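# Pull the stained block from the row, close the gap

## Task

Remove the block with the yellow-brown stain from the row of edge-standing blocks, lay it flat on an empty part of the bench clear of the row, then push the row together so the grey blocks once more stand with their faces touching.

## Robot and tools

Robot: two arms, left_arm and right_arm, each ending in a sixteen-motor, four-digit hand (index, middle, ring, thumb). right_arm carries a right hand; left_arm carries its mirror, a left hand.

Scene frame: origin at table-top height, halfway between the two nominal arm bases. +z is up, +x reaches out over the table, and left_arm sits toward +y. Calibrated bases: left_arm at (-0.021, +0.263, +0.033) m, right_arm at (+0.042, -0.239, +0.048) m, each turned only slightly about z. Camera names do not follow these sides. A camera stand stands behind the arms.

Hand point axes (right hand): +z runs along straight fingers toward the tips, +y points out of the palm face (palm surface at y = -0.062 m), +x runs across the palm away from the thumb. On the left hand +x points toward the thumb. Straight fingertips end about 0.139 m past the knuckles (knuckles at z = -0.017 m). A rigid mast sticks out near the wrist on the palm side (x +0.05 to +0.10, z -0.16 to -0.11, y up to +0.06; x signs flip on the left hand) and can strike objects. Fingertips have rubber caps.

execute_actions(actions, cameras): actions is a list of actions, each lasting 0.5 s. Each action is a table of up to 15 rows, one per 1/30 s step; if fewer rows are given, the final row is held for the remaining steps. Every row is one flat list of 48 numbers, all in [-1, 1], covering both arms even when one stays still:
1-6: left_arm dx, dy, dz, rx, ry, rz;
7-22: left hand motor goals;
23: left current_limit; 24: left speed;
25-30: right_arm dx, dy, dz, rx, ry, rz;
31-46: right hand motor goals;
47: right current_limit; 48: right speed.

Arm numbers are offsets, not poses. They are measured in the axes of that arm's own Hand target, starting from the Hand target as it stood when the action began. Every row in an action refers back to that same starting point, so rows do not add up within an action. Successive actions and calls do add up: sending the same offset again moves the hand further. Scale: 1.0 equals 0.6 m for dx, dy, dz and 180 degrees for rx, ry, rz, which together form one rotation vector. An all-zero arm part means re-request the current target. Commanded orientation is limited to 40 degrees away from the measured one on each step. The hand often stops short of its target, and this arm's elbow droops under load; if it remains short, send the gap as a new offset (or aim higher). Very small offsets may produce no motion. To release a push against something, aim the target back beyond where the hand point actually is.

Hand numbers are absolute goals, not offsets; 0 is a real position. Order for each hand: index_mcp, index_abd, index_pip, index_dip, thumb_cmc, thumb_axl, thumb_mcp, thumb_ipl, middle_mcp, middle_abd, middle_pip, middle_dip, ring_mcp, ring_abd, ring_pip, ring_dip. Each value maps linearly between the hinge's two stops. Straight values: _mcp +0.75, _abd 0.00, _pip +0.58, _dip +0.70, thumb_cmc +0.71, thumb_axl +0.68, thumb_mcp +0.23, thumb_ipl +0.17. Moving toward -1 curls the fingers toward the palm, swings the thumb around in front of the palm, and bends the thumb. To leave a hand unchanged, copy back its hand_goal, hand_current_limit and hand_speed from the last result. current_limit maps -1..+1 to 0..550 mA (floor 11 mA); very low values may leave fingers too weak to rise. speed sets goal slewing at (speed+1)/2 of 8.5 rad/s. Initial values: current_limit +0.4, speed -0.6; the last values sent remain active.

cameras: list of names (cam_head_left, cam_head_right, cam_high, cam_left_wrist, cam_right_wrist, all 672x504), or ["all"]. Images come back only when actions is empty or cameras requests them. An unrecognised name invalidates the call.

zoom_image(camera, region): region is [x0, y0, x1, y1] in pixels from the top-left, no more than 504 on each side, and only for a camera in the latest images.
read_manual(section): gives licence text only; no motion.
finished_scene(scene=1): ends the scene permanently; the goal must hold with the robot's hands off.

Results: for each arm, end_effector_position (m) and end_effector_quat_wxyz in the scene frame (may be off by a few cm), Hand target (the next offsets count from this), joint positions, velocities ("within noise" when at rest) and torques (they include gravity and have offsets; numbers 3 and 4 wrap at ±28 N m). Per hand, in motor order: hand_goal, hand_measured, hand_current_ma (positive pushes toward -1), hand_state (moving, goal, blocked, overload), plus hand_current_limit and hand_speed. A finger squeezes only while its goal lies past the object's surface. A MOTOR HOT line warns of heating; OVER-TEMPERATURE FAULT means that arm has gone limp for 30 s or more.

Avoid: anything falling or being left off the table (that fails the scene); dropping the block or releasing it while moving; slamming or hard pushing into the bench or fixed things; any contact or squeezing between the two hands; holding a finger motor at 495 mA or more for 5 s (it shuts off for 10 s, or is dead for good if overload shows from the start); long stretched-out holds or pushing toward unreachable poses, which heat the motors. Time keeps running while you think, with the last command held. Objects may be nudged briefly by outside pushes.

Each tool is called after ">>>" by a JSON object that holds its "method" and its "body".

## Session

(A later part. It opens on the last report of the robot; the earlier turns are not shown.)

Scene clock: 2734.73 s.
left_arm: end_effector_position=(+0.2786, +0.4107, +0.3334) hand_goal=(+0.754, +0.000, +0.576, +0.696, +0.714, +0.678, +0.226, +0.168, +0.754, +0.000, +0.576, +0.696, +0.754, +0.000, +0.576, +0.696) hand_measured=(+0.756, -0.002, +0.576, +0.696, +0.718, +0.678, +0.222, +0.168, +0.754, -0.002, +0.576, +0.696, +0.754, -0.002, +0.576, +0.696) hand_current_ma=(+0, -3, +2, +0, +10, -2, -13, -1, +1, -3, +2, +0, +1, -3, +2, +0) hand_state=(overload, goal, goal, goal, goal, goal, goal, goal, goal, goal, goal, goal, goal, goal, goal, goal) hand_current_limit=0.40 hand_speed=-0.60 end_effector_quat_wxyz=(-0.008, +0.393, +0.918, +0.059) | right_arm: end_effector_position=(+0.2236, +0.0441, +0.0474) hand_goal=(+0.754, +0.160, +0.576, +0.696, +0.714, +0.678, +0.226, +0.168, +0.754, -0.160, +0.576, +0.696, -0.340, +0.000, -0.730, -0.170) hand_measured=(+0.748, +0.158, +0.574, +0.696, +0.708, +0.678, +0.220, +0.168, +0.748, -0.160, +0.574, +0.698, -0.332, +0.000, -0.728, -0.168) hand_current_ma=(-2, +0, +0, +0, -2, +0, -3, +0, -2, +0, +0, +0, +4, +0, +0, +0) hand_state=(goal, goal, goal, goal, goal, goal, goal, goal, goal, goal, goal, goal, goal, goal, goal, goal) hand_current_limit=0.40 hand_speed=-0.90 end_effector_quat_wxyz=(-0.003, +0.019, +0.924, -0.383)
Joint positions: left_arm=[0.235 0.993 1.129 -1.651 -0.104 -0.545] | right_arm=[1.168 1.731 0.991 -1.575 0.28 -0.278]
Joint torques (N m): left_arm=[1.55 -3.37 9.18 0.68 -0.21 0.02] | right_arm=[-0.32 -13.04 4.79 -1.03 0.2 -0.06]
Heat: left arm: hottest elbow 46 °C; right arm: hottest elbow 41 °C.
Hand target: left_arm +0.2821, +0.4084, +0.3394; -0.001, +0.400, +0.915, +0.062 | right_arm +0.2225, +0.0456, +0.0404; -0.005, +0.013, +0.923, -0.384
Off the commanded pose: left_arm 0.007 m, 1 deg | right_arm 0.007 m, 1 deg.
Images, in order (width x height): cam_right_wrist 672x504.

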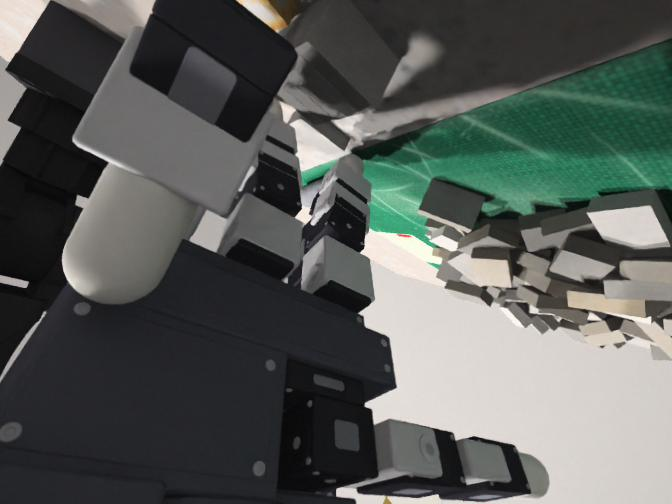

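>>> {"method": "execute_actions", "body": {"actions": [[[0,0,0,0,0,0,0.754,0,0.576,0.696,0.714,0.678,0.226,0.168,0.754,0,0.576,0.696,0.754,0,0.576,0.696,0.4,-0.6,-0.002,0.0095,0.0095,0,0,0,0.754,0.16,0.576,0.696,0.714,0.678,0.226,0.168,0.754,-0.16,0.576,0.696,-0.34,0,-0.73,-0.17,0.4,-0.9]],[[0,0,0,0,0,0,0.754,0,0.576,0.696,0.714,0.678,0.226,0.168,0.754,0,0.576,0.696,0.754,0,0.576,0.696,0.4,-0.6,0,0.005,0.005,0,0,0,0.754,0.16,0.576,0.696,0.714,0.678,0.226,0.168,0.754,-0.16,0.576,0.696,-0.34,0,-0.73,-0.17,0.4,-0.9]]], "cameras": ["cam_right_wrist"]}}

>>> {"method": "zoom_image", "body": {"camera": "cam_right_wrist", "region": [250, 70, 370, 170]}}

Scene clock: 2761.20 s.
left_arm: end_effector_position=(+0.2786, +0.4107, +0.3334) hand_goal=(+0.754, +0.000, +0.576, +0.696, +0.714, +0.678, +0.226, +0.168, +0.754, +0.000, +0.576, +0.696, +0.754, +0.000, +0.576, +0.696) hand_measured=(+0.756, -0.002, +0.576, +0.696, +0.718, +0.678, +0.222, +0.168, +0.754, -0.002, +0.576, +0.696, +0.754, -0.002, +0.576, +0.696) hand_current_ma=(+0, -3, +2, +0, +10, -2, -13, -1, +1, -3, +2, +0, +1, -3, +2, +0) hand_state=(overload, goal, goal, goal, goal, goal, goal, goal, goal, goal, goal, goal, goal, goal, goal, goal) hand_current_limit=0.40 hand_speed=-0.60 end_effector_quat_wxyz=(-0.008, +0.393, +0.918, +0.059) | right_arm: end_effector_position=(+0.2252, +0.0477, +0.0440) hand_goal=(+0.754, +0.160, +0.576, +0.696, +0.714, +0.678, +0.226, +0.168, +0.754, -0.160, +0.576, +0.696, -0.340, +0.000, -0.730, -0.170) hand_measured=(+0.762, +0.152, +0.582, +0.698, +0.708, +0.678, +0.220, +0.168, +0.758, -0.164, +0.580, +0.698, -0.332, +0.000, -0.728, -0.168) hand_current_ma=(+3, -2, +2, +0, -2, +0, -3, +0, +1, -1, +1, +0, +4, +0, +0, +0) hand_state=(goal, goal, goal, goal, goal, goal, goal, goal, goal, goal, goal, goal, goal, goal, goal, goal) hand_current_limit=0.40 hand_speed=-0.90 end_effector_quat_wxyz=(+0.000, +0.020, +0.926, -0.377)
Joint positions: left_arm=[0.235 0.993 1.129 -1.651 -0.104 -0.545] | right_arm=[1.168 1.736 0.991 -1.556 0.281 -0.279]
Joint torques (N m): left_arm=[1.67 -3.43 9.22 0.68 -0.21 0.02] | right_arm=[-0.56 -11.4 4.22 -0.57 0.26 -0.06]
Heat: left arm: hottest elbow 46 °C; right arm: hottest elbow 41 °C.
Hand target: left_arm +0.2821, +0.4084, +0.3394; -0.001, +0.400, +0.915, +0.062 | right_arm +0.2237, +0.0455, +0.0282; -0.005, +0.013, +0.923, -0.384
Off the commanded pose: left_arm 0.007 m, 1 deg | right_arm 0.016 m, 1 deg.
Images, in order (width x height): cam_right_wrist 672x504.

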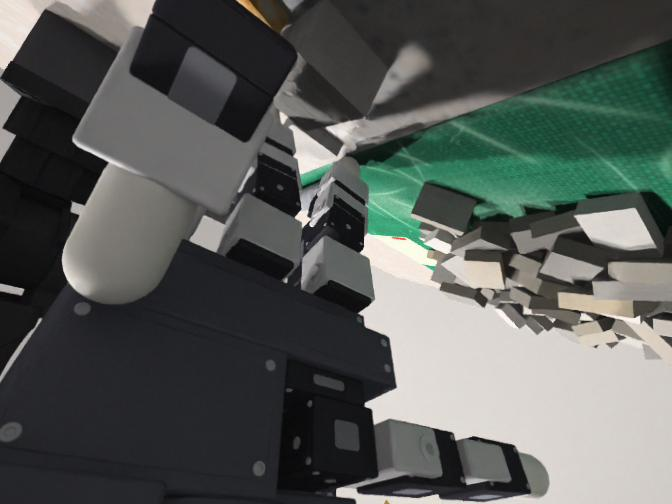

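Scaled by 4.200 from the camera's 672x504 image, which has a finer 960x720 frame.

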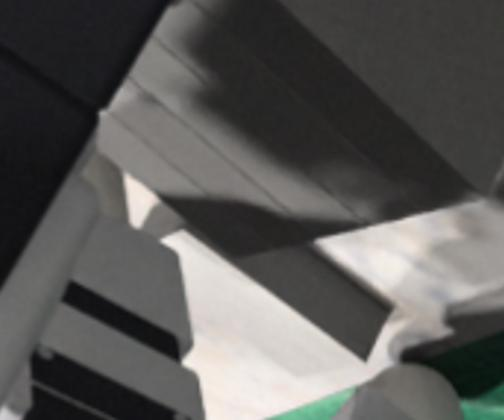

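>>> {"method": "execute_actions", "body": {"actions": [[[0,0,0,0,0,0,0.754,0,0.576,0.696,0.714,0.678,0.226,0.168,0.754,0,0.576,0.696,0.754,0,0.576,0.696,0.4,-0.6,-0.0008,-0.0397,-0.0312,0,0,0,0.754,0.16,0.576,0.696,0.714,0.678,0.226,0.168,0.754,-0.16,0.576,0.696,-0.34,0,-0.73,-0.17,0.4,-0.9]],[[0,0,0,0,0,0,0.754,0,0.576,0.696,0.714,0.678,0.226,0.168,0.754,0,0.576,0.696,0.754,0,0.576,0.696,0.4,-0.6,0,0.0256,0.0262,0,0,0,0.754,0.16,0.576,0.696,0.714,0.678,0.226,0.168,0.754,-0.16,0.576,0.696,-0.34,0,-0.73,-0.17,0.4,-0.9]]], "cameras": ["cam_right_wrist"]}}

>>> {"method": "zoom_image", "body": {"camera": "cam_right_wrist", "region": [250, 70, 370, 170]}}

Scene clock: 2789.83 s.
left_arm: end_effector_position=(+0.2786, +0.4107, +0.3334) hand_goal=(+0.754, +0.000, +0.576, +0.696, +0.714, +0.678, +0.226, +0.168, +0.754, +0.000, +0.576, +0.696, +0.754, +0.000, +0.576, +0.696) hand_measured=(+0.756, -0.002, +0.576, +0.696, +0.718, +0.678, +0.222, +0.168, +0.754, -0.002, +0.576, +0.696, +0.754, -0.002, +0.576, +0.696) hand_current_ma=(+0, -3, +2, +0, +10, -2, -13, -1, +1, -3, +2, +0, +1, -3, +2, +0) hand_state=(overload, goal, goal, goal, goal, goal, goal, goal, goal, goal, goal, goal, goal, goal, goal, goal) hand_current_limit=0.40 hand_speed=-0.60 end_effector_quat_wxyz=(-0.008, +0.393, +0.918, +0.059) | right_arm: end_effector_position=(+0.2238, +0.0445, +0.0462) hand_goal=(+0.754, +0.160, +0.576, +0.696, +0.714, +0.678, +0.226, +0.168, +0.754, -0.160, +0.576, +0.696, -0.340, +0.000, -0.730, -0.170) hand_measured=(+0.748, +0.158, +0.576, +0.698, +0.708, +0.678, +0.220, +0.168, +0.748, -0.162, +0.576, +0.698, -0.332, +0.000, -0.728, -0.168) hand_current_ma=(-2, +0, +0, +0, -2, +0, -3, +0, -2, +0, +0, +0, +4, +0, +0, +0) hand_state=(goal, goal, goal, goal, goal, goal, goal, goal, goal, goal, goal, goal, goal, goal, goal, goal) hand_current_limit=0.40 hand_speed=-0.90 end_effector_quat_wxyz=(-0.001, +0.017, +0.926, -0.378)
Joint positions: left_arm=[0.235 0.993 1.129 -1.651 -0.104 -0.545] | right_arm=[1.168 1.726 0.984 -1.561 0.283 -0.285]
Joint torques (N m): left_arm=[1.67 -3.43 9.21 0.7 -0.22 0.02] | right_arm=[-0.97 -12.28 4.46 -1.02 0.29 -0.04]
Heat: left arm: hottest elbow 46 °C; right arm: hottest elbow 40 °C.
Hand target: left_arm +0.2821, +0.4084, +0.3394; -0.001, +0.400, +0.915, +0.062 | right_arm +0.2241, +0.0418, +0.0363; -0.005, +0.013, +0.923, -0.384
Off the commanded pose: left_arm 0.007 m, 1 deg | right_arm 0.010 m, 1 deg.
Images, in order (width x height): cam_right_wrist 672x504.

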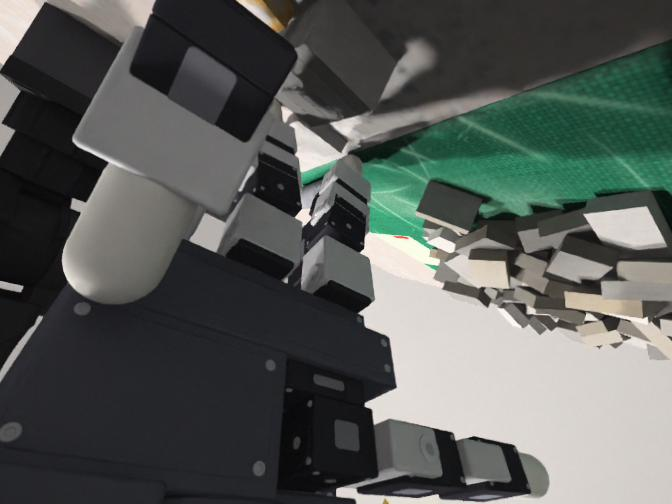

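Scaled by 4.200 from the camera's 672x504 image, which has a finer 960x720 frame.

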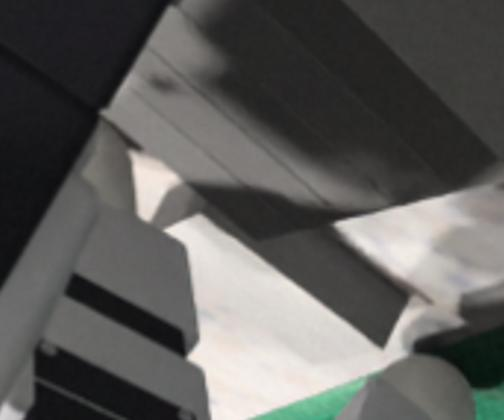

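>>> {"method": "execute_actions", "body": {"actions": [[[0,0,0,0,0,0,0.754,0,0.576,0.696,0.714,0.678,0.226,0.168,0.754,0,0.576,0.696,0.754,0,0.576,0.696,0.4,-0.6,0,0.003,0.003,0,0,0,0.754,-0.08,0.576,0.696,0.714,0.678,0.226,0.168,0.754,0.08,0.576,0.696,-0.34,0,-0.73,-0.17,0.4,-0.9]],[[0,0,0,0,0,0,0.754,0,0.576,0.696,0.714,0.678,0.226,0.168,0.754,0,0.576,0.696,0.754,0,0.576,0.696,0.4,-0.6,0,0,0,0,0,0,0.754,-0.08,0.576,0.696,0.714,0.678,0.226,0.168,0.754,0.08,0.576,0.696,-0.34,0,-0.73,-0.17,0.4,-0.9]],[[0,0,0,0,0,0,0.754,0,0.576,0.696,0.714,0.678,0.226,0.168,0.754,0,0.576,0.696,0.754,0,0.576,0.696,0.4,-0.6,0,-0.0235,-0.0237,0,0,0,0.754,-0.08,0.576,0.696,0.714,0.678,0.226,0.168,0.754,0.08,0.576,0.696,-0.34,0,-0.73,-0.17,0.4,-0.9]],[[0,0,0,0,0,0,0.754,0,0.576,0.696,0.754,0.678,0.226,0.168,0.754,0,0.576,0.696,0.754,0,0.576,0.696,0.4,-0.6,0,-0.035,-0.035,0,0,0,0.754,-0.08,0.576,0.696,0.714,0.678,0.226,0.168,0.754,0.08,0.576,0.696,-0.34,0,-0.73,-0.17,0.4,-0.9]],[[0,0,0,0,0,0,0.754,0,0.576,0.696,0.714,0.678,0.226,0.168,0.754,0,0.576,0.696,0.754,0,0.576,0.696,0.4,-0.6,0,-0.035,-0.035,0,0,0,0.754,-0.08,0.576,0.696,0.714,0.678,0.226,0.168,0.754,0.08,0.576,0.696,-0.34,0,-0.73,-0.17,0.4,-0.9]]], "cameras": ["cam_right_wrist"]}}

>>> {"method": "zoom_image", "body": {"camera": "cam_right_wrist", "region": [250, 70, 370, 170]}}

Scene clock: 2813.07 s.
left_arm: end_effector_position=(+0.2786, +0.4107, +0.3334) hand_goal=(+0.754, +0.000, +0.576, +0.696, +0.714, +0.678, +0.226, +0.168, +0.754, +0.000, +0.576, +0.696, +0.754, +0.000, +0.576, +0.696) hand_measured=(+0.756, -0.002, +0.576, +0.696, +0.718, +0.678, +0.222, +0.168, +0.754, -0.002, +0.576, +0.696, +0.754, -0.002, +0.576, +0.696) hand_current_ma=(+0, -3, +2, +0, +10, -2, -13, -1, +1, -3, +2, +0, +1, -3, +2, +0) hand_state=(overload, goal, goal, goal, goal, goal, goal, goal, goal, goal, goal, goal, goal, goal, goal, goal) hand_current_limit=0.40 hand_speed=-0.60 end_effector_quat_wxyz=(-0.008, +0.393, +0.918, +0.059) | right_arm: end_effector_position=(+0.2190, +0.0365, +0.1063) hand_goal=(+0.754, -0.080, +0.576, +0.696, +0.714, +0.678, +0.226, +0.168, +0.754, +0.080, +0.576, +0.696, -0.340, +0.000, -0.730, -0.170) hand_measured=(+0.734, +0.064, +0.568, +0.694, +0.708, +0.678, +0.220, +0.168, +0.744, -0.076, +0.574, +0.698, -0.332, +0.000, -0.728, -0.168) hand_current_ma=(-15, +305, -3, +0, -2, +0, -3, +0, -5, -349, +0, +0, +4, +0, +0, +0) hand_state=(blocked, blocked, goal, goal, goal, goal, goal, goal, goal, blocked, goal, goal, goal, goal, goal, goal) hand_current_limit=0.40 hand_speed=-0.90 end_effector_quat_wxyz=(+0.004, +0.012, +0.931, -0.364)
Joint positions: left_arm=[0.235 0.993 1.129 -1.651 -0.104 -0.545] | right_arm=[1.168 1.577 0.996 -1.688 0.286 -0.301]
Joint torques (N m): left_arm=[1.55 -3.43 9.2 0.66 -0.21 0.01] | right_arm=[-1.08 -12.63 8.01 -2.09 0.32 -0.04]
Heat: left arm: hottest elbow 46 °C; right arm: hottest elbow 40 °C.
Hand target: left_arm +0.2821, +0.4084, +0.3394; -0.001, +0.399, +0.915, +0.062 | right_arm +0.2240, +0.0421, +0.1132; -0.005, +0.013, +0.923, -0.384
Off the commanded pose: left_arm 0.007 m, 1 deg | right_arm 0.010 m, 3 deg.
joint sent to its limit (right arm) — joint 4 (wrist pitch), lower limit. The joint targets are off in orientation, not in position.
Images, in order (width x height): cam_right_wrist 672x504.

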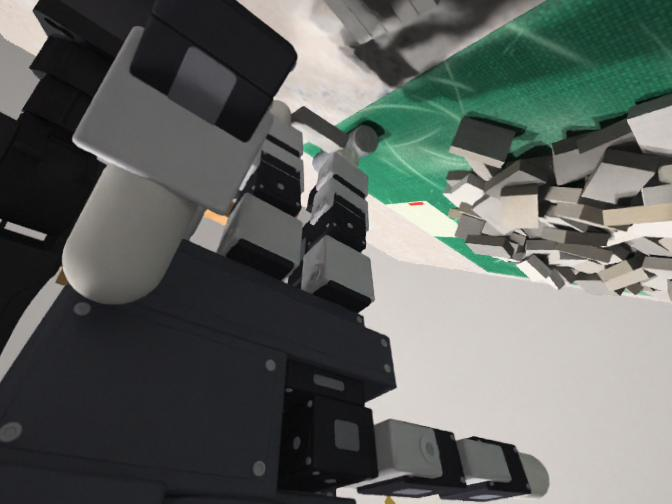

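Scaled by 4.200 from the camera's 672x504 image, which has a finer 960x720 frame.

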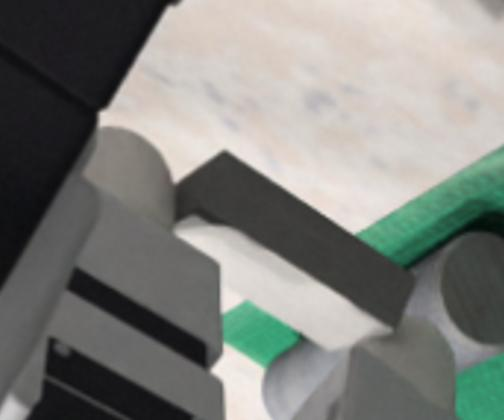

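>>> {"method": "execute_actions", "body": {"actions": [[[0,0,0,0,0,0,0.754,0,0.576,0.696,0.714,0.678,0.226,0.168,0.754,0,0.576,0.696,0.754,0,0.576,0.696,0.4,-0.6,0.0035,-0.0378,-0.0328,-0.0751,-0.0007,-0.0097,0.754,-0.08,0.576,0.696,0.714,0.678,0.226,0.168,0.754,0.08,0.576,0.696,-0.34,0,-0.73,-0.17,0.4,-0.9]],[[0,0,0,0,0,0,0.754,0,0.576,0.696,0.714,0.678,0.226,0.168,0.754,0,0.576,0.696,0.754,0,0.576,0.696,0.4,-0.6,0.0035,-0.0378,-0.0328,-0.0751,-0.0007,-0.0097,0.754,-0.08,0.576,0.696,0.714,0.678,0.226,0.168,0.754,0.08,0.576,0.696,-0.34,0,-0.73,-0.17,0.4,-0.9]],[[0,0,0,0,0,0,0.754,0,0.576,0.696,0.714,0.678,0.226,0.168,0.754,0,0.576,0.696,0.754,0,0.576,0.696,0.4,-0.6,0.0035,-0.047,-0.0243,-0.0751,-0.0007,-0.0097,0.754,-0.08,0.576,0.696,0.714,0.678,0.226,0.168,0.754,0.08,0.576,0.696,-0.34,0,-0.73,-0.17,0.4,-0.9]],[[0,0,0,0,0,0,0.754,0,0.576,0.696,0.714,0.678,0.226,0.168,0.754,0,0.576,0.696,0.754,0,0.576,0.696,0.4,-0.6,0.002,-0.0228,-0.0135,-0.0376,-0.0003,-0.0049,0.754,-0.08,0.576,0.696,0.714,0.678,0.226,0.168,0.754,0.08,0.576,0.696,-0.34,0,-0.73,-0.17,0.4,-0.9]],[[0,0,0,0,0,0,0.754,0,0.576,0.696,0.714,0.678,0.226,0.168,0.754,0,0.576,0.696,0.754,0,0.576,0.696,0.4,-0.6,0.002,-0.0228,-0.0135,-0.0376,-0.0003,-0.0049,0.754,-0.08,0.576,0.696,0.714,0.678,0.226,0.168,0.754,0.08,0.576,0.696,-0.34,0,-0.73,-0.17,0.4,-0.9]],[[0,0,0,0,0,0,0.754,0,0.576,0.696,0.714,0.678,0.226,0.168,0.754,0,0.576,0.696,0.754,0,0.576,0.696,0.4,-0.6,0.002,-0.0228,-0.0135,-0.0376,-0.0003,-0.0049,0.754,-0.08,0.576,0.696,0.714,0.678,0.226,0.168,0.754,0.08,0.576,0.696,-0.34,0,-0.73,-0.17,0.4,-0.9]]], "cameras": ["cam_right_wrist", "cam_high"]}}

>>> {"method": "zoom_image", "body": {"camera": "cam_right_wrist", "region": [250, 70, 370, 170]}}

Scene clock: 2867.13 s.
left_arm: end_effector_position=(+0.2786, +0.4107, +0.3334) hand_goal=(+0.754, +0.000, +0.576, +0.696, +0.714, +0.678, +0.226, +0.168, +0.754, +0.000, +0.576, +0.696, +0.754, +0.000, +0.576, +0.696) hand_measured=(+0.756, -0.002, +0.576, +0.696, +0.718, +0.678, +0.222, +0.168, +0.754, -0.002, +0.576, +0.696, +0.754, -0.002, +0.576, +0.696) hand_current_ma=(+0, -3, +2, +0, +10, -2, -13, -1, +1, -3, +2, +0, +1, -3, +2, +0) hand_state=(overload, goal, goal, goal, goal, goal, goal, goal, goal, goal, goal, goal, goal, goal, goal, goal) hand_current_limit=0.40 hand_speed=-0.60 end_effector_quat_wxyz=(-0.008, +0.393, +0.918, +0.059) | right_arm: end_effector_position=(+0.2184, -0.0353, +0.2150) hand_goal=(+0.754, -0.080, +0.576, +0.696, +0.714, +0.678, +0.226, +0.168, +0.754, +0.080, +0.576, +0.696, -0.340, +0.000, -0.730, -0.170) hand_measured=(+0.738, +0.064, +0.564, +0.692, +0.716, +0.678, +0.222, +0.168, +0.772, -0.066, +0.586, +0.702, -0.330, +0.000, -0.728, -0.168) hand_current_ma=(-10, +305, -5, -1, +0, +0, -2, +0, +12, -314, +4, +2, +5, +0, +0, +0) hand_state=(goal, blocked, goal, goal, goal, goal, goal, goal, goal, blocked, goal, goal, goal, goal, goal, goal) hand_current_limit=0.40 hand_speed=-0.90 end_effector_quat_wxyz=(-0.025, -0.041, +0.990, +0.132)
Joint positions: left_arm=[0.235 0.993 1.129 -1.651 -0.104 -0.545] | right_arm=[0.442 0.795 0.631 -1.355 -0.265 -1.232]
Joint torques (N m): left_arm=[1.67 -3.49 9.18 0.69 -0.22 0.02] | right_arm=[-0.32 -3.08 9.02 0.4 -0.53 -0.13]
Heat: left arm: hottest elbow 46 °C; right arm: hottest elbow 42 °C.
Hand target: left_arm +0.2821, +0.4084, +0.3394; -0.001, +0.399, +0.915, +0.062 | right_arm +0.2193, -0.0329, +0.2172; -0.019, -0.048, +0.989, +0.137
Off the commanded pose: left_arm 0.007 m, 1 deg | right_arm 0.003 m, 1 deg.
Images, in order (width x height): cam_high 672x504, cam_right_wrist 672x504.

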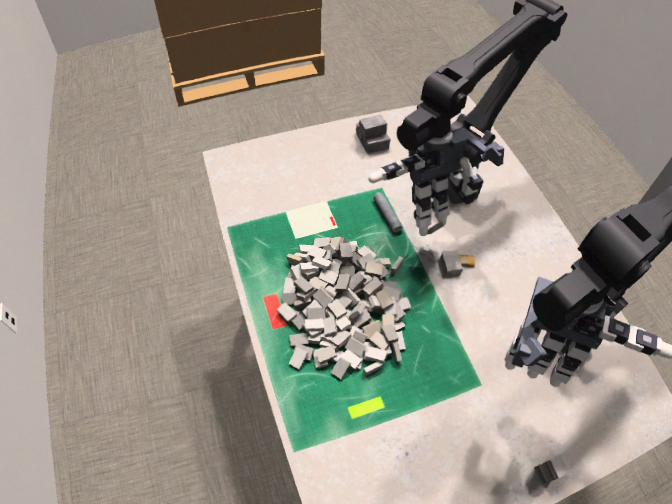

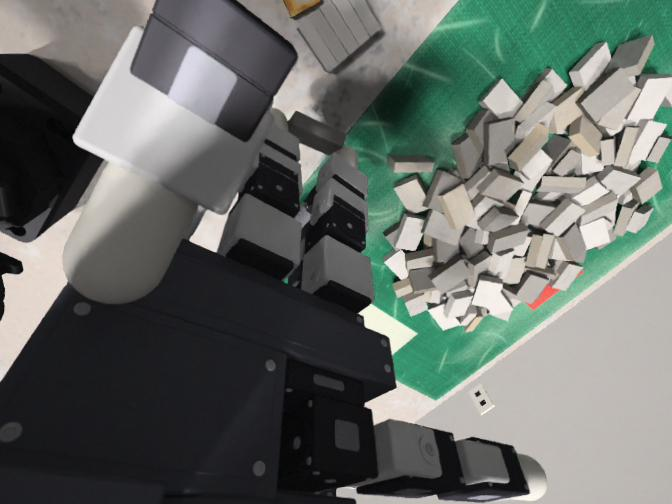

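Scaled by 4.200 from the camera's 672x504 image, which has a finer 960x720 frame.

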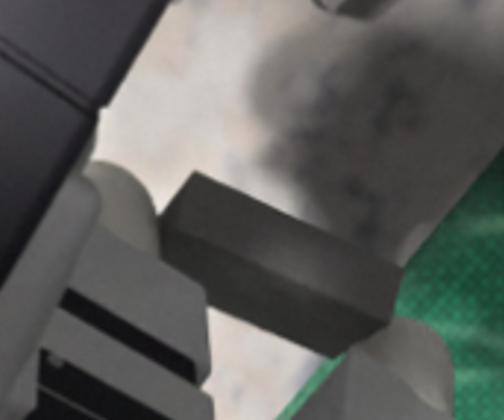

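>>> {"method": "execute_actions", "body": {"actions": [[[0,0,0,0,0,0,0.754,0,0.576,0.696,0.714,0.678,0.226,0.168,0.754,0,0.576,0.696,0.754,0,0.576,0.696,0.4,-0.6,0.002,-0.0228,-0.0135,-0.0376,-0.0003,-0.0049,0.754,-0.08,0.576,0.696,0.714,0.678,0.226,0.168,0.754,0.08,0.576,0.696,-0.34,0,-0.73,-0.17,0.4,-0.9]],[[0,0,0,0,0,0,0.754,0,0.576,0.696,0.714,0.678,0.226,0.168,0.754,0,0.576,0.696,0.754,0,0.576,0.696,0.4,-0.6,0.002,-0.0228,-0.0135,-0.0376,-0.0003,-0.0049,0.754,-0.08,0.576,0.696,0.714,0.678,0.226,0.168,0.754,0.08,0.576,0.696,-0.34,0,-0.73,-0.17,0.4,-0.9]],[[0,0,0,0,0,0,0.754,0,0.576,0.696,0.714,0.678,0.226,0.168,0.754,0,0.576,0.696,0.754,0,0.576,0.696,0.4,-0.6,0.002,-0.0228,-0.0135,-0.0376,-0.0003,-0.0049,0.754,-0.08,0.576,0.696,0.714,0.678,0.226,0.168,0.754,0.08,0.576,0.696,-0.34,0,-0.73,-0.17,0.4,-0.9]]], "cameras": ["cam_right_wrist", "cam_high"]}}

>>> {"method": "zoom_image", "body": {"camera": "cam_right_wrist", "region": [250, 70, 370, 170]}}

>>> {"method": "zoom_image", "body": {"camera": "cam_high", "region": [390, 170, 470, 250]}}

Scene clock: 2885.30 s.
left_arm: end_effector_position=(+0.2786, +0.4107, +0.3334) hand_goal=(+0.754, +0.000, +0.576, +0.696, +0.714, +0.678, +0.226, +0.168, +0.754, +0.000, +0.576, +0.696, +0.754, +0.000, +0.576, +0.696) hand_measured=(+0.756, -0.002, +0.576, +0.696, +0.718, +0.678, +0.222, +0.168, +0.754, -0.002, +0.576, +0.696, +0.754, -0.002, +0.576, +0.696) hand_current_ma=(+0, -3, +2, +0, +10, -2, -13, -1, +1, -3, +2, +0, +1, -3, +2, +0) hand_state=(overload, goal, goal, goal, goal, goal, goal, goal, goal, goal, goal, goal, goal, goal, goal, goal) hand_current_limit=0.40 hand_speed=-0.60 end_effector_quat_wxyz=(-0.008, +0.393, +0.918, +0.059) | right_arm: end_effector_position=(+0.2244, -0.0810, +0.2230) hand_goal=(+0.754, -0.080, +0.576, +0.696, +0.714, +0.678, +0.226, +0.168, +0.754, +0.080, +0.576, +0.696, -0.340, +0.000, -0.730, -0.170) hand_measured=(+0.748, +0.064, +0.568, +0.694, +0.718, +0.678, +0.222, +0.168, +0.778, -0.066, +0.590, +0.704, -0.328, +0.000, -0.728, -0.168) hand_current_ma=(-2, +305, -3, +0, +1, +0, -2, +0, +20, -313, +7, +3, +5, +0, +0, +0) hand_state=(goal, blocked, goal, goal, goal, goal, goal, goal, blocked, blocked, goal, goal, goal, goal, goal, goal) hand_current_limit=0.40 hand_speed=-0.90 end_effector_quat_wxyz=(-0.017, -0.063, +0.950, +0.306)
Joint positions: left_arm=[0.235 0.993 1.129 -1.651 -0.104 -0.545] | right_arm=[-0.049 0.876 0.54 -1.375 -0.609 -1.824]
Joint torques (N m): left_arm=[1.55 -3.43 9.2 0.66 -0.21 0.02] | right_arm=[-0.38 -2.9 8.06 -0.85 -0.85 -0.15]
Heat: left arm: hottest elbow 46 °C; right arm: hottest elbow 43 °C.
Hand target: left_arm +0.2821, +0.4084, +0.3394; -0.001, +0.399, +0.915, +0.062 | right_arm +0.2214, -0.0800, +0.2239; -0.022, -0.067, +0.948, +0.309
Off the commanded pose: left_arm 0.007 m, 1 deg | right_arm 0.003 m, 1 deg.
Images, in order (width x height): cam_high 672x504, cam_right_wrist 672x504.

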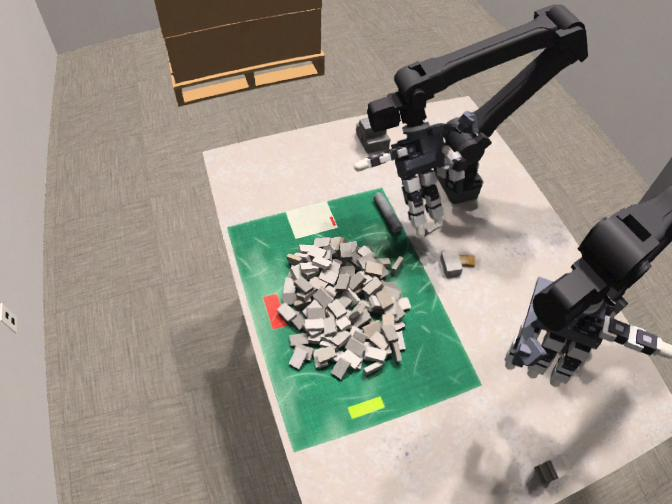

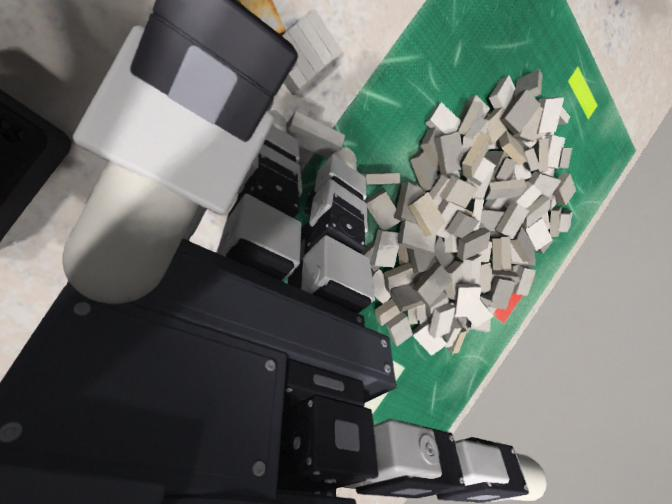

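Scaled by 4.200 from the camera's 672x504 image, which has a finer 960x720 frame.

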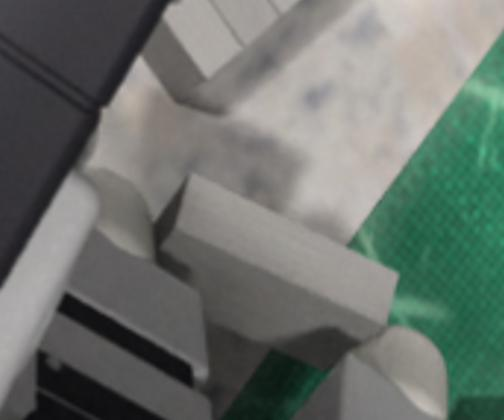

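Scaled by 6.300 from the camera's 672x504 image, which has a finer 960x720 frame.

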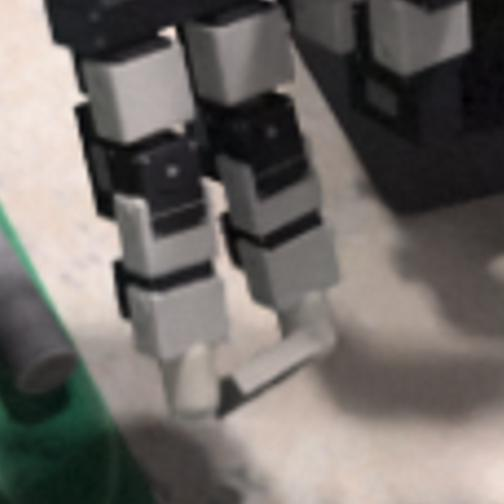

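>>> {"method": "execute_actions", "body": {"actions": [[[0,0,0,0,0,0,0.754,0,0.576,0.696,0.714,0.678,0.226,0.168,0.754,0,0.576,0.696,0.754,0,0.576,0.696,0.4,-0.6,0.0084,-0.0169,0.0254,0,0,0,0.754,-0.08,0.576,0.696,0.714,0.678,0.226,0.168,0.754,0.08,0.576,0.696,-0.34,0,-0.73,-0.17,0.4,-0.9]],[[0,0,0,0,0,0,0.754,0,0.576,0.696,0.714,0.678,0.226,0.168,0.754,0,0.576,0.696,0.754,0,0.576,0.696,0.4,-0.6,0.0084,-0.0169,0.0254,0,0,0,0.754,-0.08,0.576,0.696,0.714,0.678,0.226,0.168,0.754,0.08,0.576,0.696,-0.34,0,-0.73,-0.17,0.4,-0.9]],[[0,0,0,0,0,0,0.754,0,0.576,0.696,0.714,0.678,0.226,0.168,0.754,0,0.576,0.696,0.754,0,0.576,0.696,0.4,-0.6,0.0084,-0.0169,0.0254,0,0,0,0.754,-0.08,0.576,0.696,0.714,0.678,0.226,0.168,0.754,0.08,0.576,0.696,-0.34,0,-0.73,-0.17,0.4,-0.9]]], "cameras": ["cam_right_wrist", "cam_high"]}}

>>> {"method": "zoom_image", "body": {"camera": "cam_right_wrist", "region": [250, 70, 370, 170]}}

>>> {"method": "zoom_image", "body": {"camera": "cam_high", "region": [400, 190, 470, 260]}}

Scene clock: 2913.07 s.
left_arm: end_effector_position=(+0.2786, +0.4107, +0.3334) hand_goal=(+0.754, +0.000, +0.576, +0.696, +0.714, +0.678, +0.226, +0.168, +0.754, +0.000, +0.576, +0.696, +0.754, +0.000, +0.576, +0.696) hand_measured=(+0.756, -0.002, +0.576, +0.696, +0.718, +0.678, +0.222, +0.168, +0.754, -0.002, +0.576, +0.696, +0.754, -0.002, +0.576, +0.696) hand_current_ma=(+0, -3, +2, +0, +10, -2, -13, -1, +1, -3, +2, +0, +1, -3, +2, +0) hand_state=(overload, goal, goal, goal, goal, goal, goal, goal, goal, goal, goal, goal, goal, goal, goal, goal) hand_current_limit=0.40 hand_speed=-0.60 end_effector_quat_wxyz=(-0.008, +0.393, +0.918, +0.059) | right_arm: end_effector_position=(+0.2035, -0.0792, +0.1691) hand_goal=(+0.754, -0.080, +0.576, +0.696, +0.714, +0.678, +0.226, +0.168, +0.754, +0.080, +0.576, +0.696, -0.340, +0.000, -0.730, -0.170) hand_measured=(+0.748, +0.064, +0.568, +0.694, +0.718, +0.678, +0.222, +0.168, +0.778, -0.066, +0.590, +0.704, -0.330, +0.000, -0.728, -0.168) hand_current_ma=(-2, +305, -3, +0, +1, +0, -2, +0, +21, -313, +7, +3, +5, +0, +0, +0) hand_state=(goal, blocked, goal, goal, goal, goal, goal, goal, blocked, blocked, goal, goal, goal, goal, goal, goal) hand_current_limit=0.40 hand_speed=-0.90 end_effector_quat_wxyz=(-0.028, -0.063, +0.949, +0.309)
Joint positions: left_arm=[0.235 0.993 1.129 -1.651 -0.104 -0.545] | right_arm=[-0.049 0.912 0.398 -1.224 -0.611 -1.833]
Joint torques (N m): left_arm=[1.49 -3.43 9.18 0.66 -0.21 0.02] | right_arm=[-0.73 -2.14 7.51 -0.06 -0.74 -0.14]
Heat: left arm: hottest elbow 46 °C; right arm: hottest elbow 42 °C.
Hand target: left_arm +0.2821, +0.4084, +0.3394; -0.001, +0.399, +0.915, +0.062 | right_arm +0.2060, -0.0798, +0.1691; -0.022, -0.067, +0.948, +0.309
Off the commanded pose: left_arm 0.007 m, 1 deg | right_arm 0.002 m, 1 deg.
Images, in order (width x height): cam_high 672x504, cam_right_wrist 672x504.

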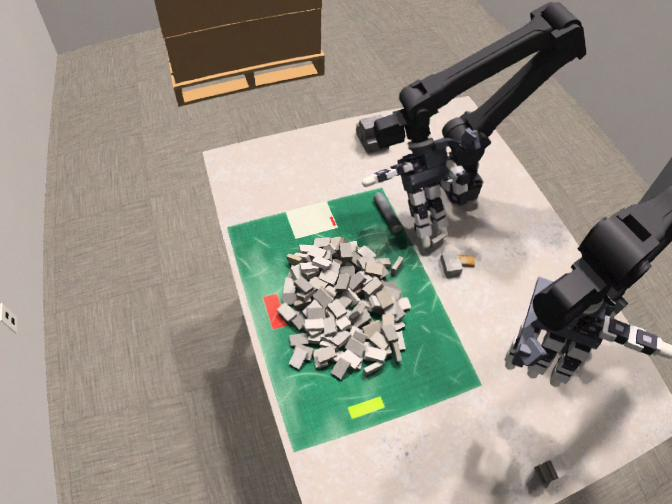

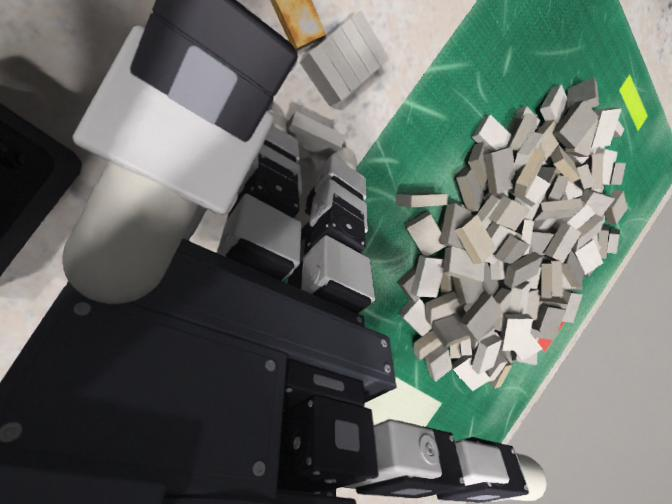

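Scaled by 4.200 from the camera's 672x504 image, which has a finer 960x720 frame.

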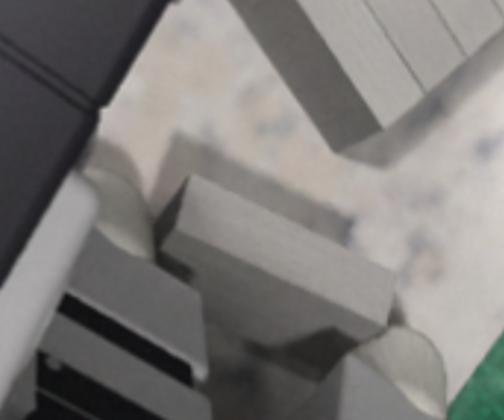

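Scaled by 7.200 from the camera's 672x504 image, which has a finer 960x720 frame.

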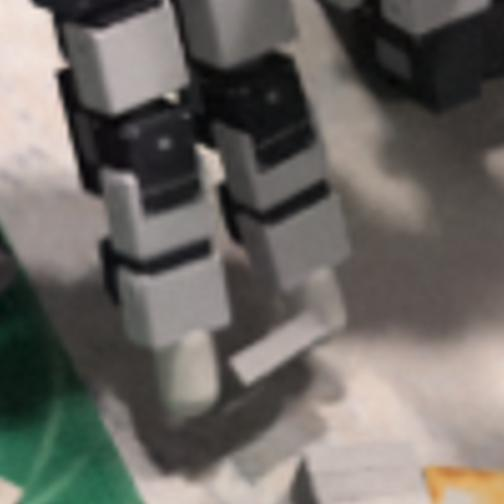

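>>> {"method": "execute_actions", "body": {"actions": [[[0,0,0,0,0,0,0.754,0,0.576,0.696,0.714,0.678,0.226,0.168,0.754,0,0.576,0.696,0.754,0,0.576,0.696,0.4,-0.6,0,-0.0085,0.0117,0,0,0,0.754,-0.08,0.576,0.696,0.714,0.678,0.226,0.168,0.754,0.08,0.576,0.696,-0.34,0,-0.73,-0.17,0.4,-0.9]]], "cameras": ["cam_right_wrist", "cam_high"]}}

>>> {"method": "zoom_image", "body": {"camera": "cam_right_wrist", "region": [250, 70, 370, 170]}}

>>> {"method": "zoom_image", "body": {"camera": "cam_high", "region": [400, 190, 470, 260]}}

Scene clock: 2922.03 s.
left_arm: end_effector_position=(+0.2786, +0.4107, +0.3334) hand_goal=(+0.754, +0.000, +0.576, +0.696, +0.714, +0.678, +0.226, +0.168, +0.754, +0.000, +0.576, +0.696, +0.754, +0.000, +0.576, +0.696) hand_measured=(+0.756, -0.002, +0.576, +0.696, +0.718, +0.678, +0.222, +0.168, +0.754, -0.002, +0.576, +0.696, +0.754, -0.002, +0.576, +0.696) hand_current_ma=(+0, -3, +2, +0, +10, -2, -13, -1, +1, -3, +2, +0, +1, -3, +2, +0) hand_state=(overload, goal, goal, goal, goal, goal, goal, goal, goal, goal, goal, goal, goal, goal, goal, goal) hand_current_limit=0.40 hand_speed=-0.60 end_effector_quat_wxyz=(-0.008, +0.393, +0.918, +0.059) | right_arm: end_effector_position=(+0.2053, -0.0794, +0.1620) hand_goal=(+0.754, -0.080, +0.576, +0.696, +0.714, +0.678, +0.226, +0.168, +0.754, +0.080, +0.576, +0.696, -0.340, +0.000, -0.730, -0.170) hand_measured=(+0.748, +0.064, +0.568, +0.694, +0.718, +0.678, +0.222, +0.168, +0.778, -0.066, +0.590, +0.704, -0.330, +0.000, -0.728, -0.168) hand_current_ma=(-2, +305, -3, +0, +1, +0, -2, +0, +21, -313, +7, +3, +5, +0, +0, +0) hand_state=(goal, blocked, goal, goal, goal, goal, goal, goal, blocked, blocked, goal, goal, goal, goal, goal, goal) hand_current_limit=0.40 hand_speed=-0.90 end_effector_quat_wxyz=(-0.025, -0.064, +0.949, +0.309)
Joint positions: left_arm=[0.235 0.993 1.129 -1.651 -0.104 -0.545] | right_arm=[-0.049 0.932 0.387 -1.186 -0.611 -1.833]
Joint torques (N m): left_arm=[1.55 -3.37 9.22 0.68 -0.22 0.02] | right_arm=[-0.73 -2.14 6.98 -0.06 -0.76 -0.13]
Heat: left arm: hottest elbow 46 °C; right arm: hottest elbow 41 °C.
Hand target: left_arm +0.2821, +0.4084, +0.3394; -0.001, +0.399, +0.915, +0.062 | right_arm +0.2060, -0.0798, +0.1604; -0.022, -0.067, +0.948, +0.309
Off the commanded pose: left_arm 0.007 m, 1 deg | right_arm 0.002 m, 0 deg.
Images, in order (width x height): cam_high 672x504, cam_right_wrist 672x504.

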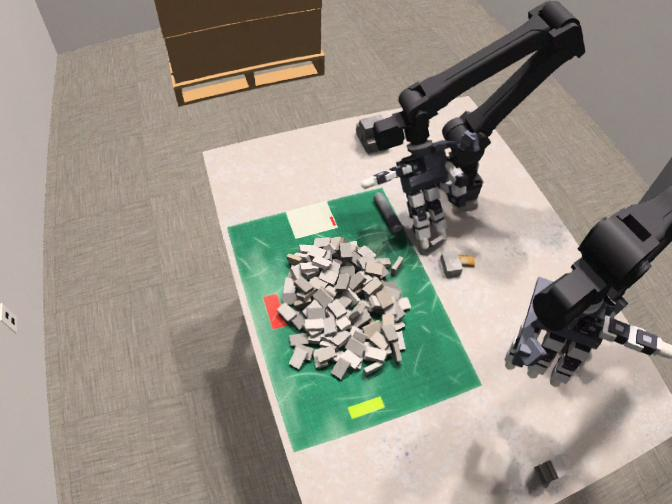

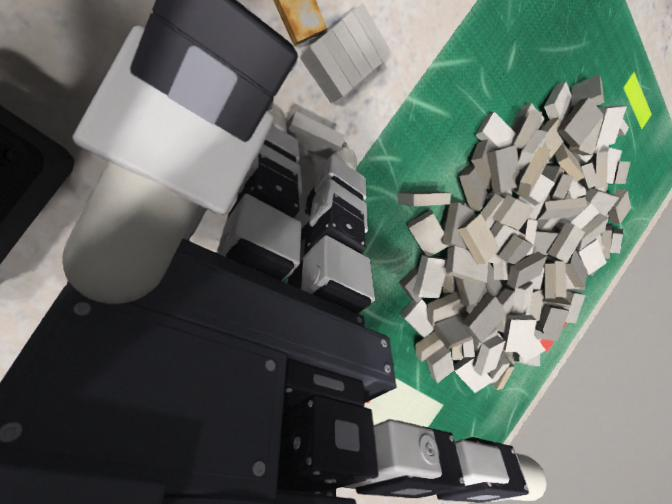

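Scaled by 4.200 from the camera's 672x504 image, which has a finer 960x720 frame.

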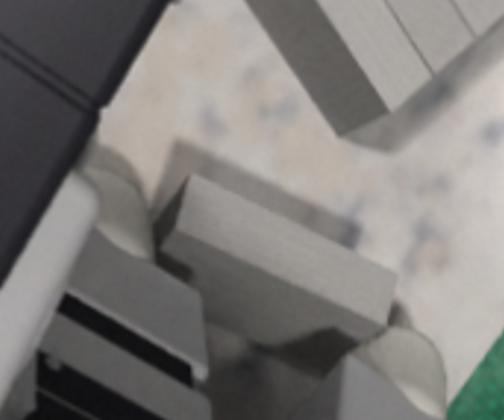

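Scaled by 7.200 from the camera's 672x504 image, which has a finer 960x720 frame.

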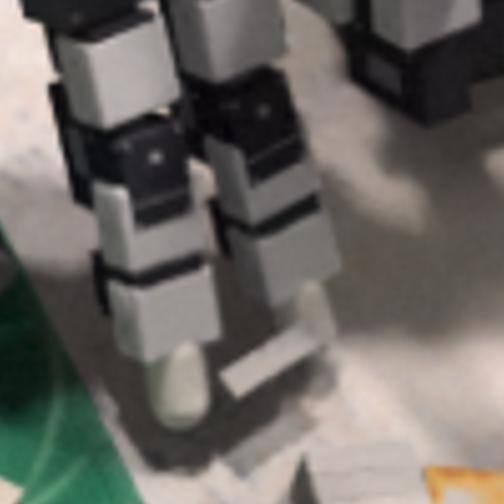

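>>> {"method": "execute_actions", "body": {"actions": [[[0,0,0,0,0,0,0.754,0,0.576,0.696,0.714,0.678,0.226,0.168,0.754,0,0.576,0.696,0.754,0,0.576,0.696,0.4,-0.6,0,-0.0055,0.0076,0,0,0,0.754,-0.08,0.576,0.696,0.714,0.678,0.226,0.168,0.754,0.08,0.576,0.696,-0.34,0,-0.73,-0.17,0.4,-0.9]]], "cameras": ["cam_right_wrist", "cam_high"]}}

>>> {"method": "zoom_image", "body": {"camera": "cam_right_wrist", "region": [250, 70, 370, 170]}}

>>> {"method": "zoom_image", "body": {"camera": "cam_high", "region": [405, 200, 465, 260]}}

Scene clock: 2931.03 s.
left_arm: end_effector_position=(+0.2786, +0.4107, +0.3334) hand_goal=(+0.754, +0.000, +0.576, +0.696, +0.714, +0.678, +0.226, +0.168, +0.754, +0.000, +0.576, +0.696, +0.754, +0.000, +0.576, +0.696) hand_measured=(+0.756, -0.002, +0.576, +0.696, +0.718, +0.678, +0.222, +0.168, +0.754, -0.002, +0.576, +0.696, +0.754, -0.002, +0.576, +0.696) hand_current_ma=(+0, -3, +2, +0, +10, -2, -13, -1, +1, -3, +2, +0, +1, -3, +2, +0) hand_state=(overload, goal, goal, goal, goal, goal, goal, goal, goal, goal, goal, goal, goal, goal, goal, goal) hand_current_limit=0.40 hand_speed=-0.60 end_effector_quat_wxyz=(-0.008, +0.393, +0.918, +0.059) | right_arm: end_effector_position=(+0.2054, -0.0794, +0.1565) hand_goal=(+0.754, -0.080, +0.576, +0.696, +0.714, +0.678, +0.226, +0.168, +0.754, +0.080, +0.576, +0.696, -0.340, +0.000, -0.730, -0.170) hand_measured=(+0.748, +0.064, +0.568, +0.694, +0.718, +0.678, +0.222, +0.168, +0.778, -0.066, +0.590, +0.704, -0.330, +0.000, -0.728, -0.168) hand_current_ma=(-2, +305, -3, +0, +1, +0, -2, +0, +21, -313, +7, +3, +5, +0, +0, +0) hand_state=(goal, blocked, goal, goal, goal, goal, goal, goal, blocked, blocked, goal, goal, goal, goal, goal, goal) hand_current_limit=0.40 hand_speed=-0.90 end_effector_quat_wxyz=(-0.024, -0.064, +0.949, +0.309)
Joint positions: left_arm=[0.235 0.993 1.129 -1.651 -0.104 -0.545] | right_arm=[-0.049 0.946 0.377 -1.161 -0.611 -1.833]
Joint torques (N m): left_arm=[1.61 -3.43 9.16 0.65 -0.21 0.02] | right_arm=[-0.73 -2.26 6.83 -0.08 -0.76 -0.13]
Heat: left arm: hottest elbow 46 °C; right arm: hottest elbow 41 °C.
Hand target: left_arm +0.2821, +0.4084, +0.3394; -0.001, +0.399, +0.915, +0.062 | right_arm +0.2060, -0.0797, +0.1548; -0.022, -0.067, +0.948, +0.309
Off the commanded pose: left_arm 0.007 m, 1 deg | right_arm 0.002 m, 0 deg.
Images, in order (width x height): cam_high 672x504, cam_right_wrist 672x504.

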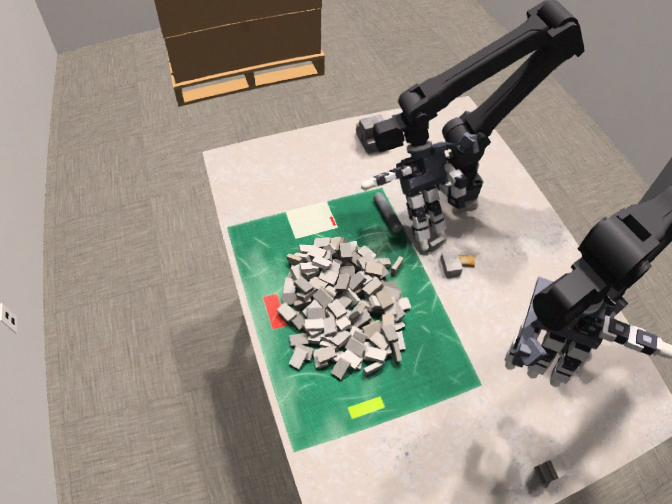

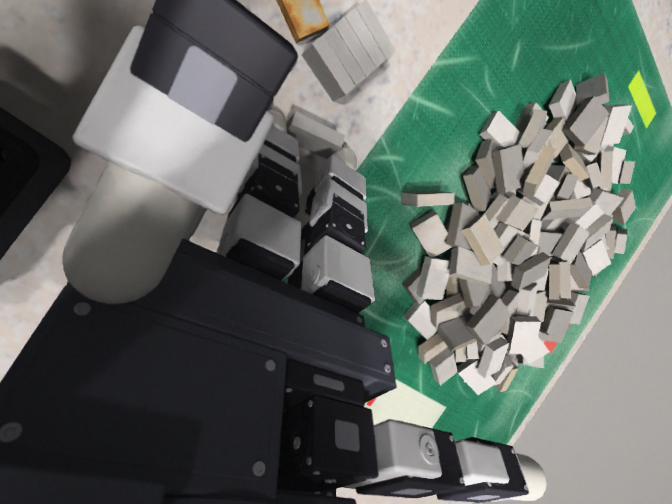

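Scaled by 4.200 from the camera's 672x504 image, which has a finer 960x720 frame.

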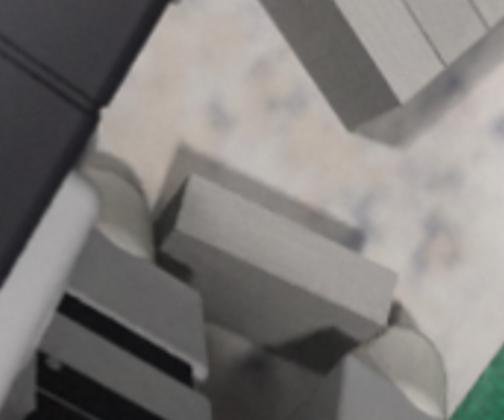

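Scaled by 8.400 from the camera's 672x504 image, which has a finer 960x720 frame.

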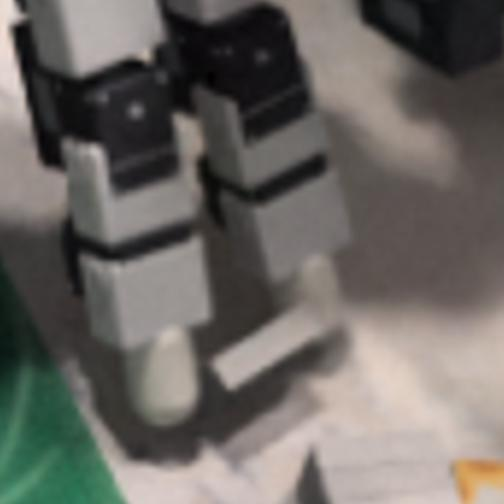

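>>> {"method": "execute_actions", "body": {"actions": [], "cameras": ["cam_high","cam_right_wrist"]}}

Scene clock: 2987.90 s.
left_arm: end_effector_position=(+0.2786, +0.4107, +0.3334) hand_goal=(+0.754, +0.000, +0.576, +0.696, +0.714, +0.678, +0.226, +0.168, +0.754, +0.000, +0.576, +0.696, +0.754, +0.000, +0.576, +0.696) hand_measured=(+0.756, -0.002, +0.576, +0.696, +0.718, +0.678, +0.222, +0.168, +0.754, -0.002, +0.576, +0.696, +0.754, -0.002, +0.576, +0.696) hand_current_ma=(+0, -3, +2, +0, +10, -2, -13, -1, +1, -3, +2, +0, +1, -3, +2, +0) hand_state=(overload, goal, goal, goal, goal, goal, goal, goal, goal, goal, goal, goal, goal, goal, goal, goal) hand_current_limit=0.40 hand_speed=-0.60 end_effector_quat_wxyz=(-0.008, +0.393, +0.918, +0.059) | right_arm: end_effector_position=(+0.2054, -0.0794, +0.1565) hand_goal=(+0.754, -0.080, +0.576, +0.696, +0.714, +0.678, +0.226, +0.168, +0.754, +0.080, +0.576, +0.696, -0.340, +0.000, -0.730, -0.170) hand_measured=(+0.748, +0.064, +0.568, +0.694, +0.718, +0.678, +0.222, +0.168, +0.778, -0.066, +0.590, +0.704, -0.330, +0.000, -0.728, -0.168) hand_current_ma=(-2, +305, -3, +0, +1, +0, -2, +0, +21, -313, +7, +3, +5, +0, +0, +0) hand_state=(goal, blocked, goal, goal, goal, goal, goal, goal, blocked, blocked, goal, goal, goal, goal, goal, goal) hand_current_limit=0.40 hand_speed=-0.90 end_effector_quat_wxyz=(-0.024, -0.064, +0.949, +0.309)
Joint positions: left_arm=[0.235 0.993 1.129 -1.651 -0.104 -0.545] | right_arm=[-0.049 0.946 0.377 -1.161 -0.611 -1.833]
Joint velocities: within noise
Joint torques (N m): left_arm=[1.61 -3.55 9.21 0.65 -0.21 0.01] | right_arm=[-0.73 -2.2 6.84 -0.02 -0.74 -0.13]
Heat: left arm: hottest elbow 46 °C; right arm: hottest elbow 40 °C.
Hand target: left_arm +0.2821, +0.4084, +0.3394; -0.001, +0.399, +0.915, +0.062 | right_arm +0.2060, -0.0797, +0.1548; -0.022, -0.067, +0.948, +0.309
Off the commanded pose: left_arm 0.007 m, 1 deg | right_arm 0.002 m, 0 deg.
Images, in order (width x height): cam_high 672x504, cam_right_wrist 672x504.

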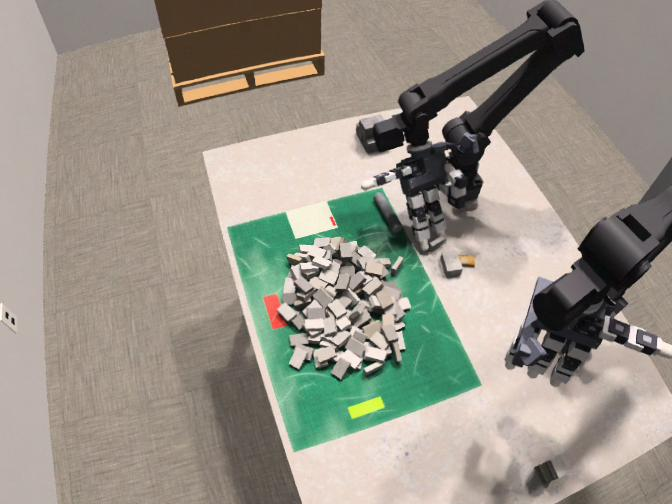

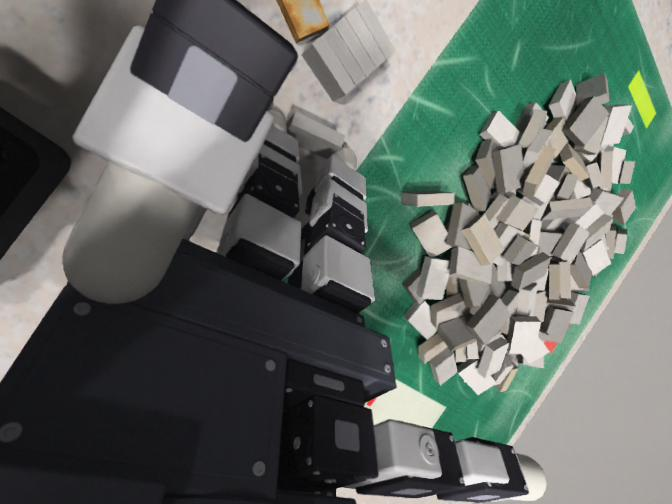

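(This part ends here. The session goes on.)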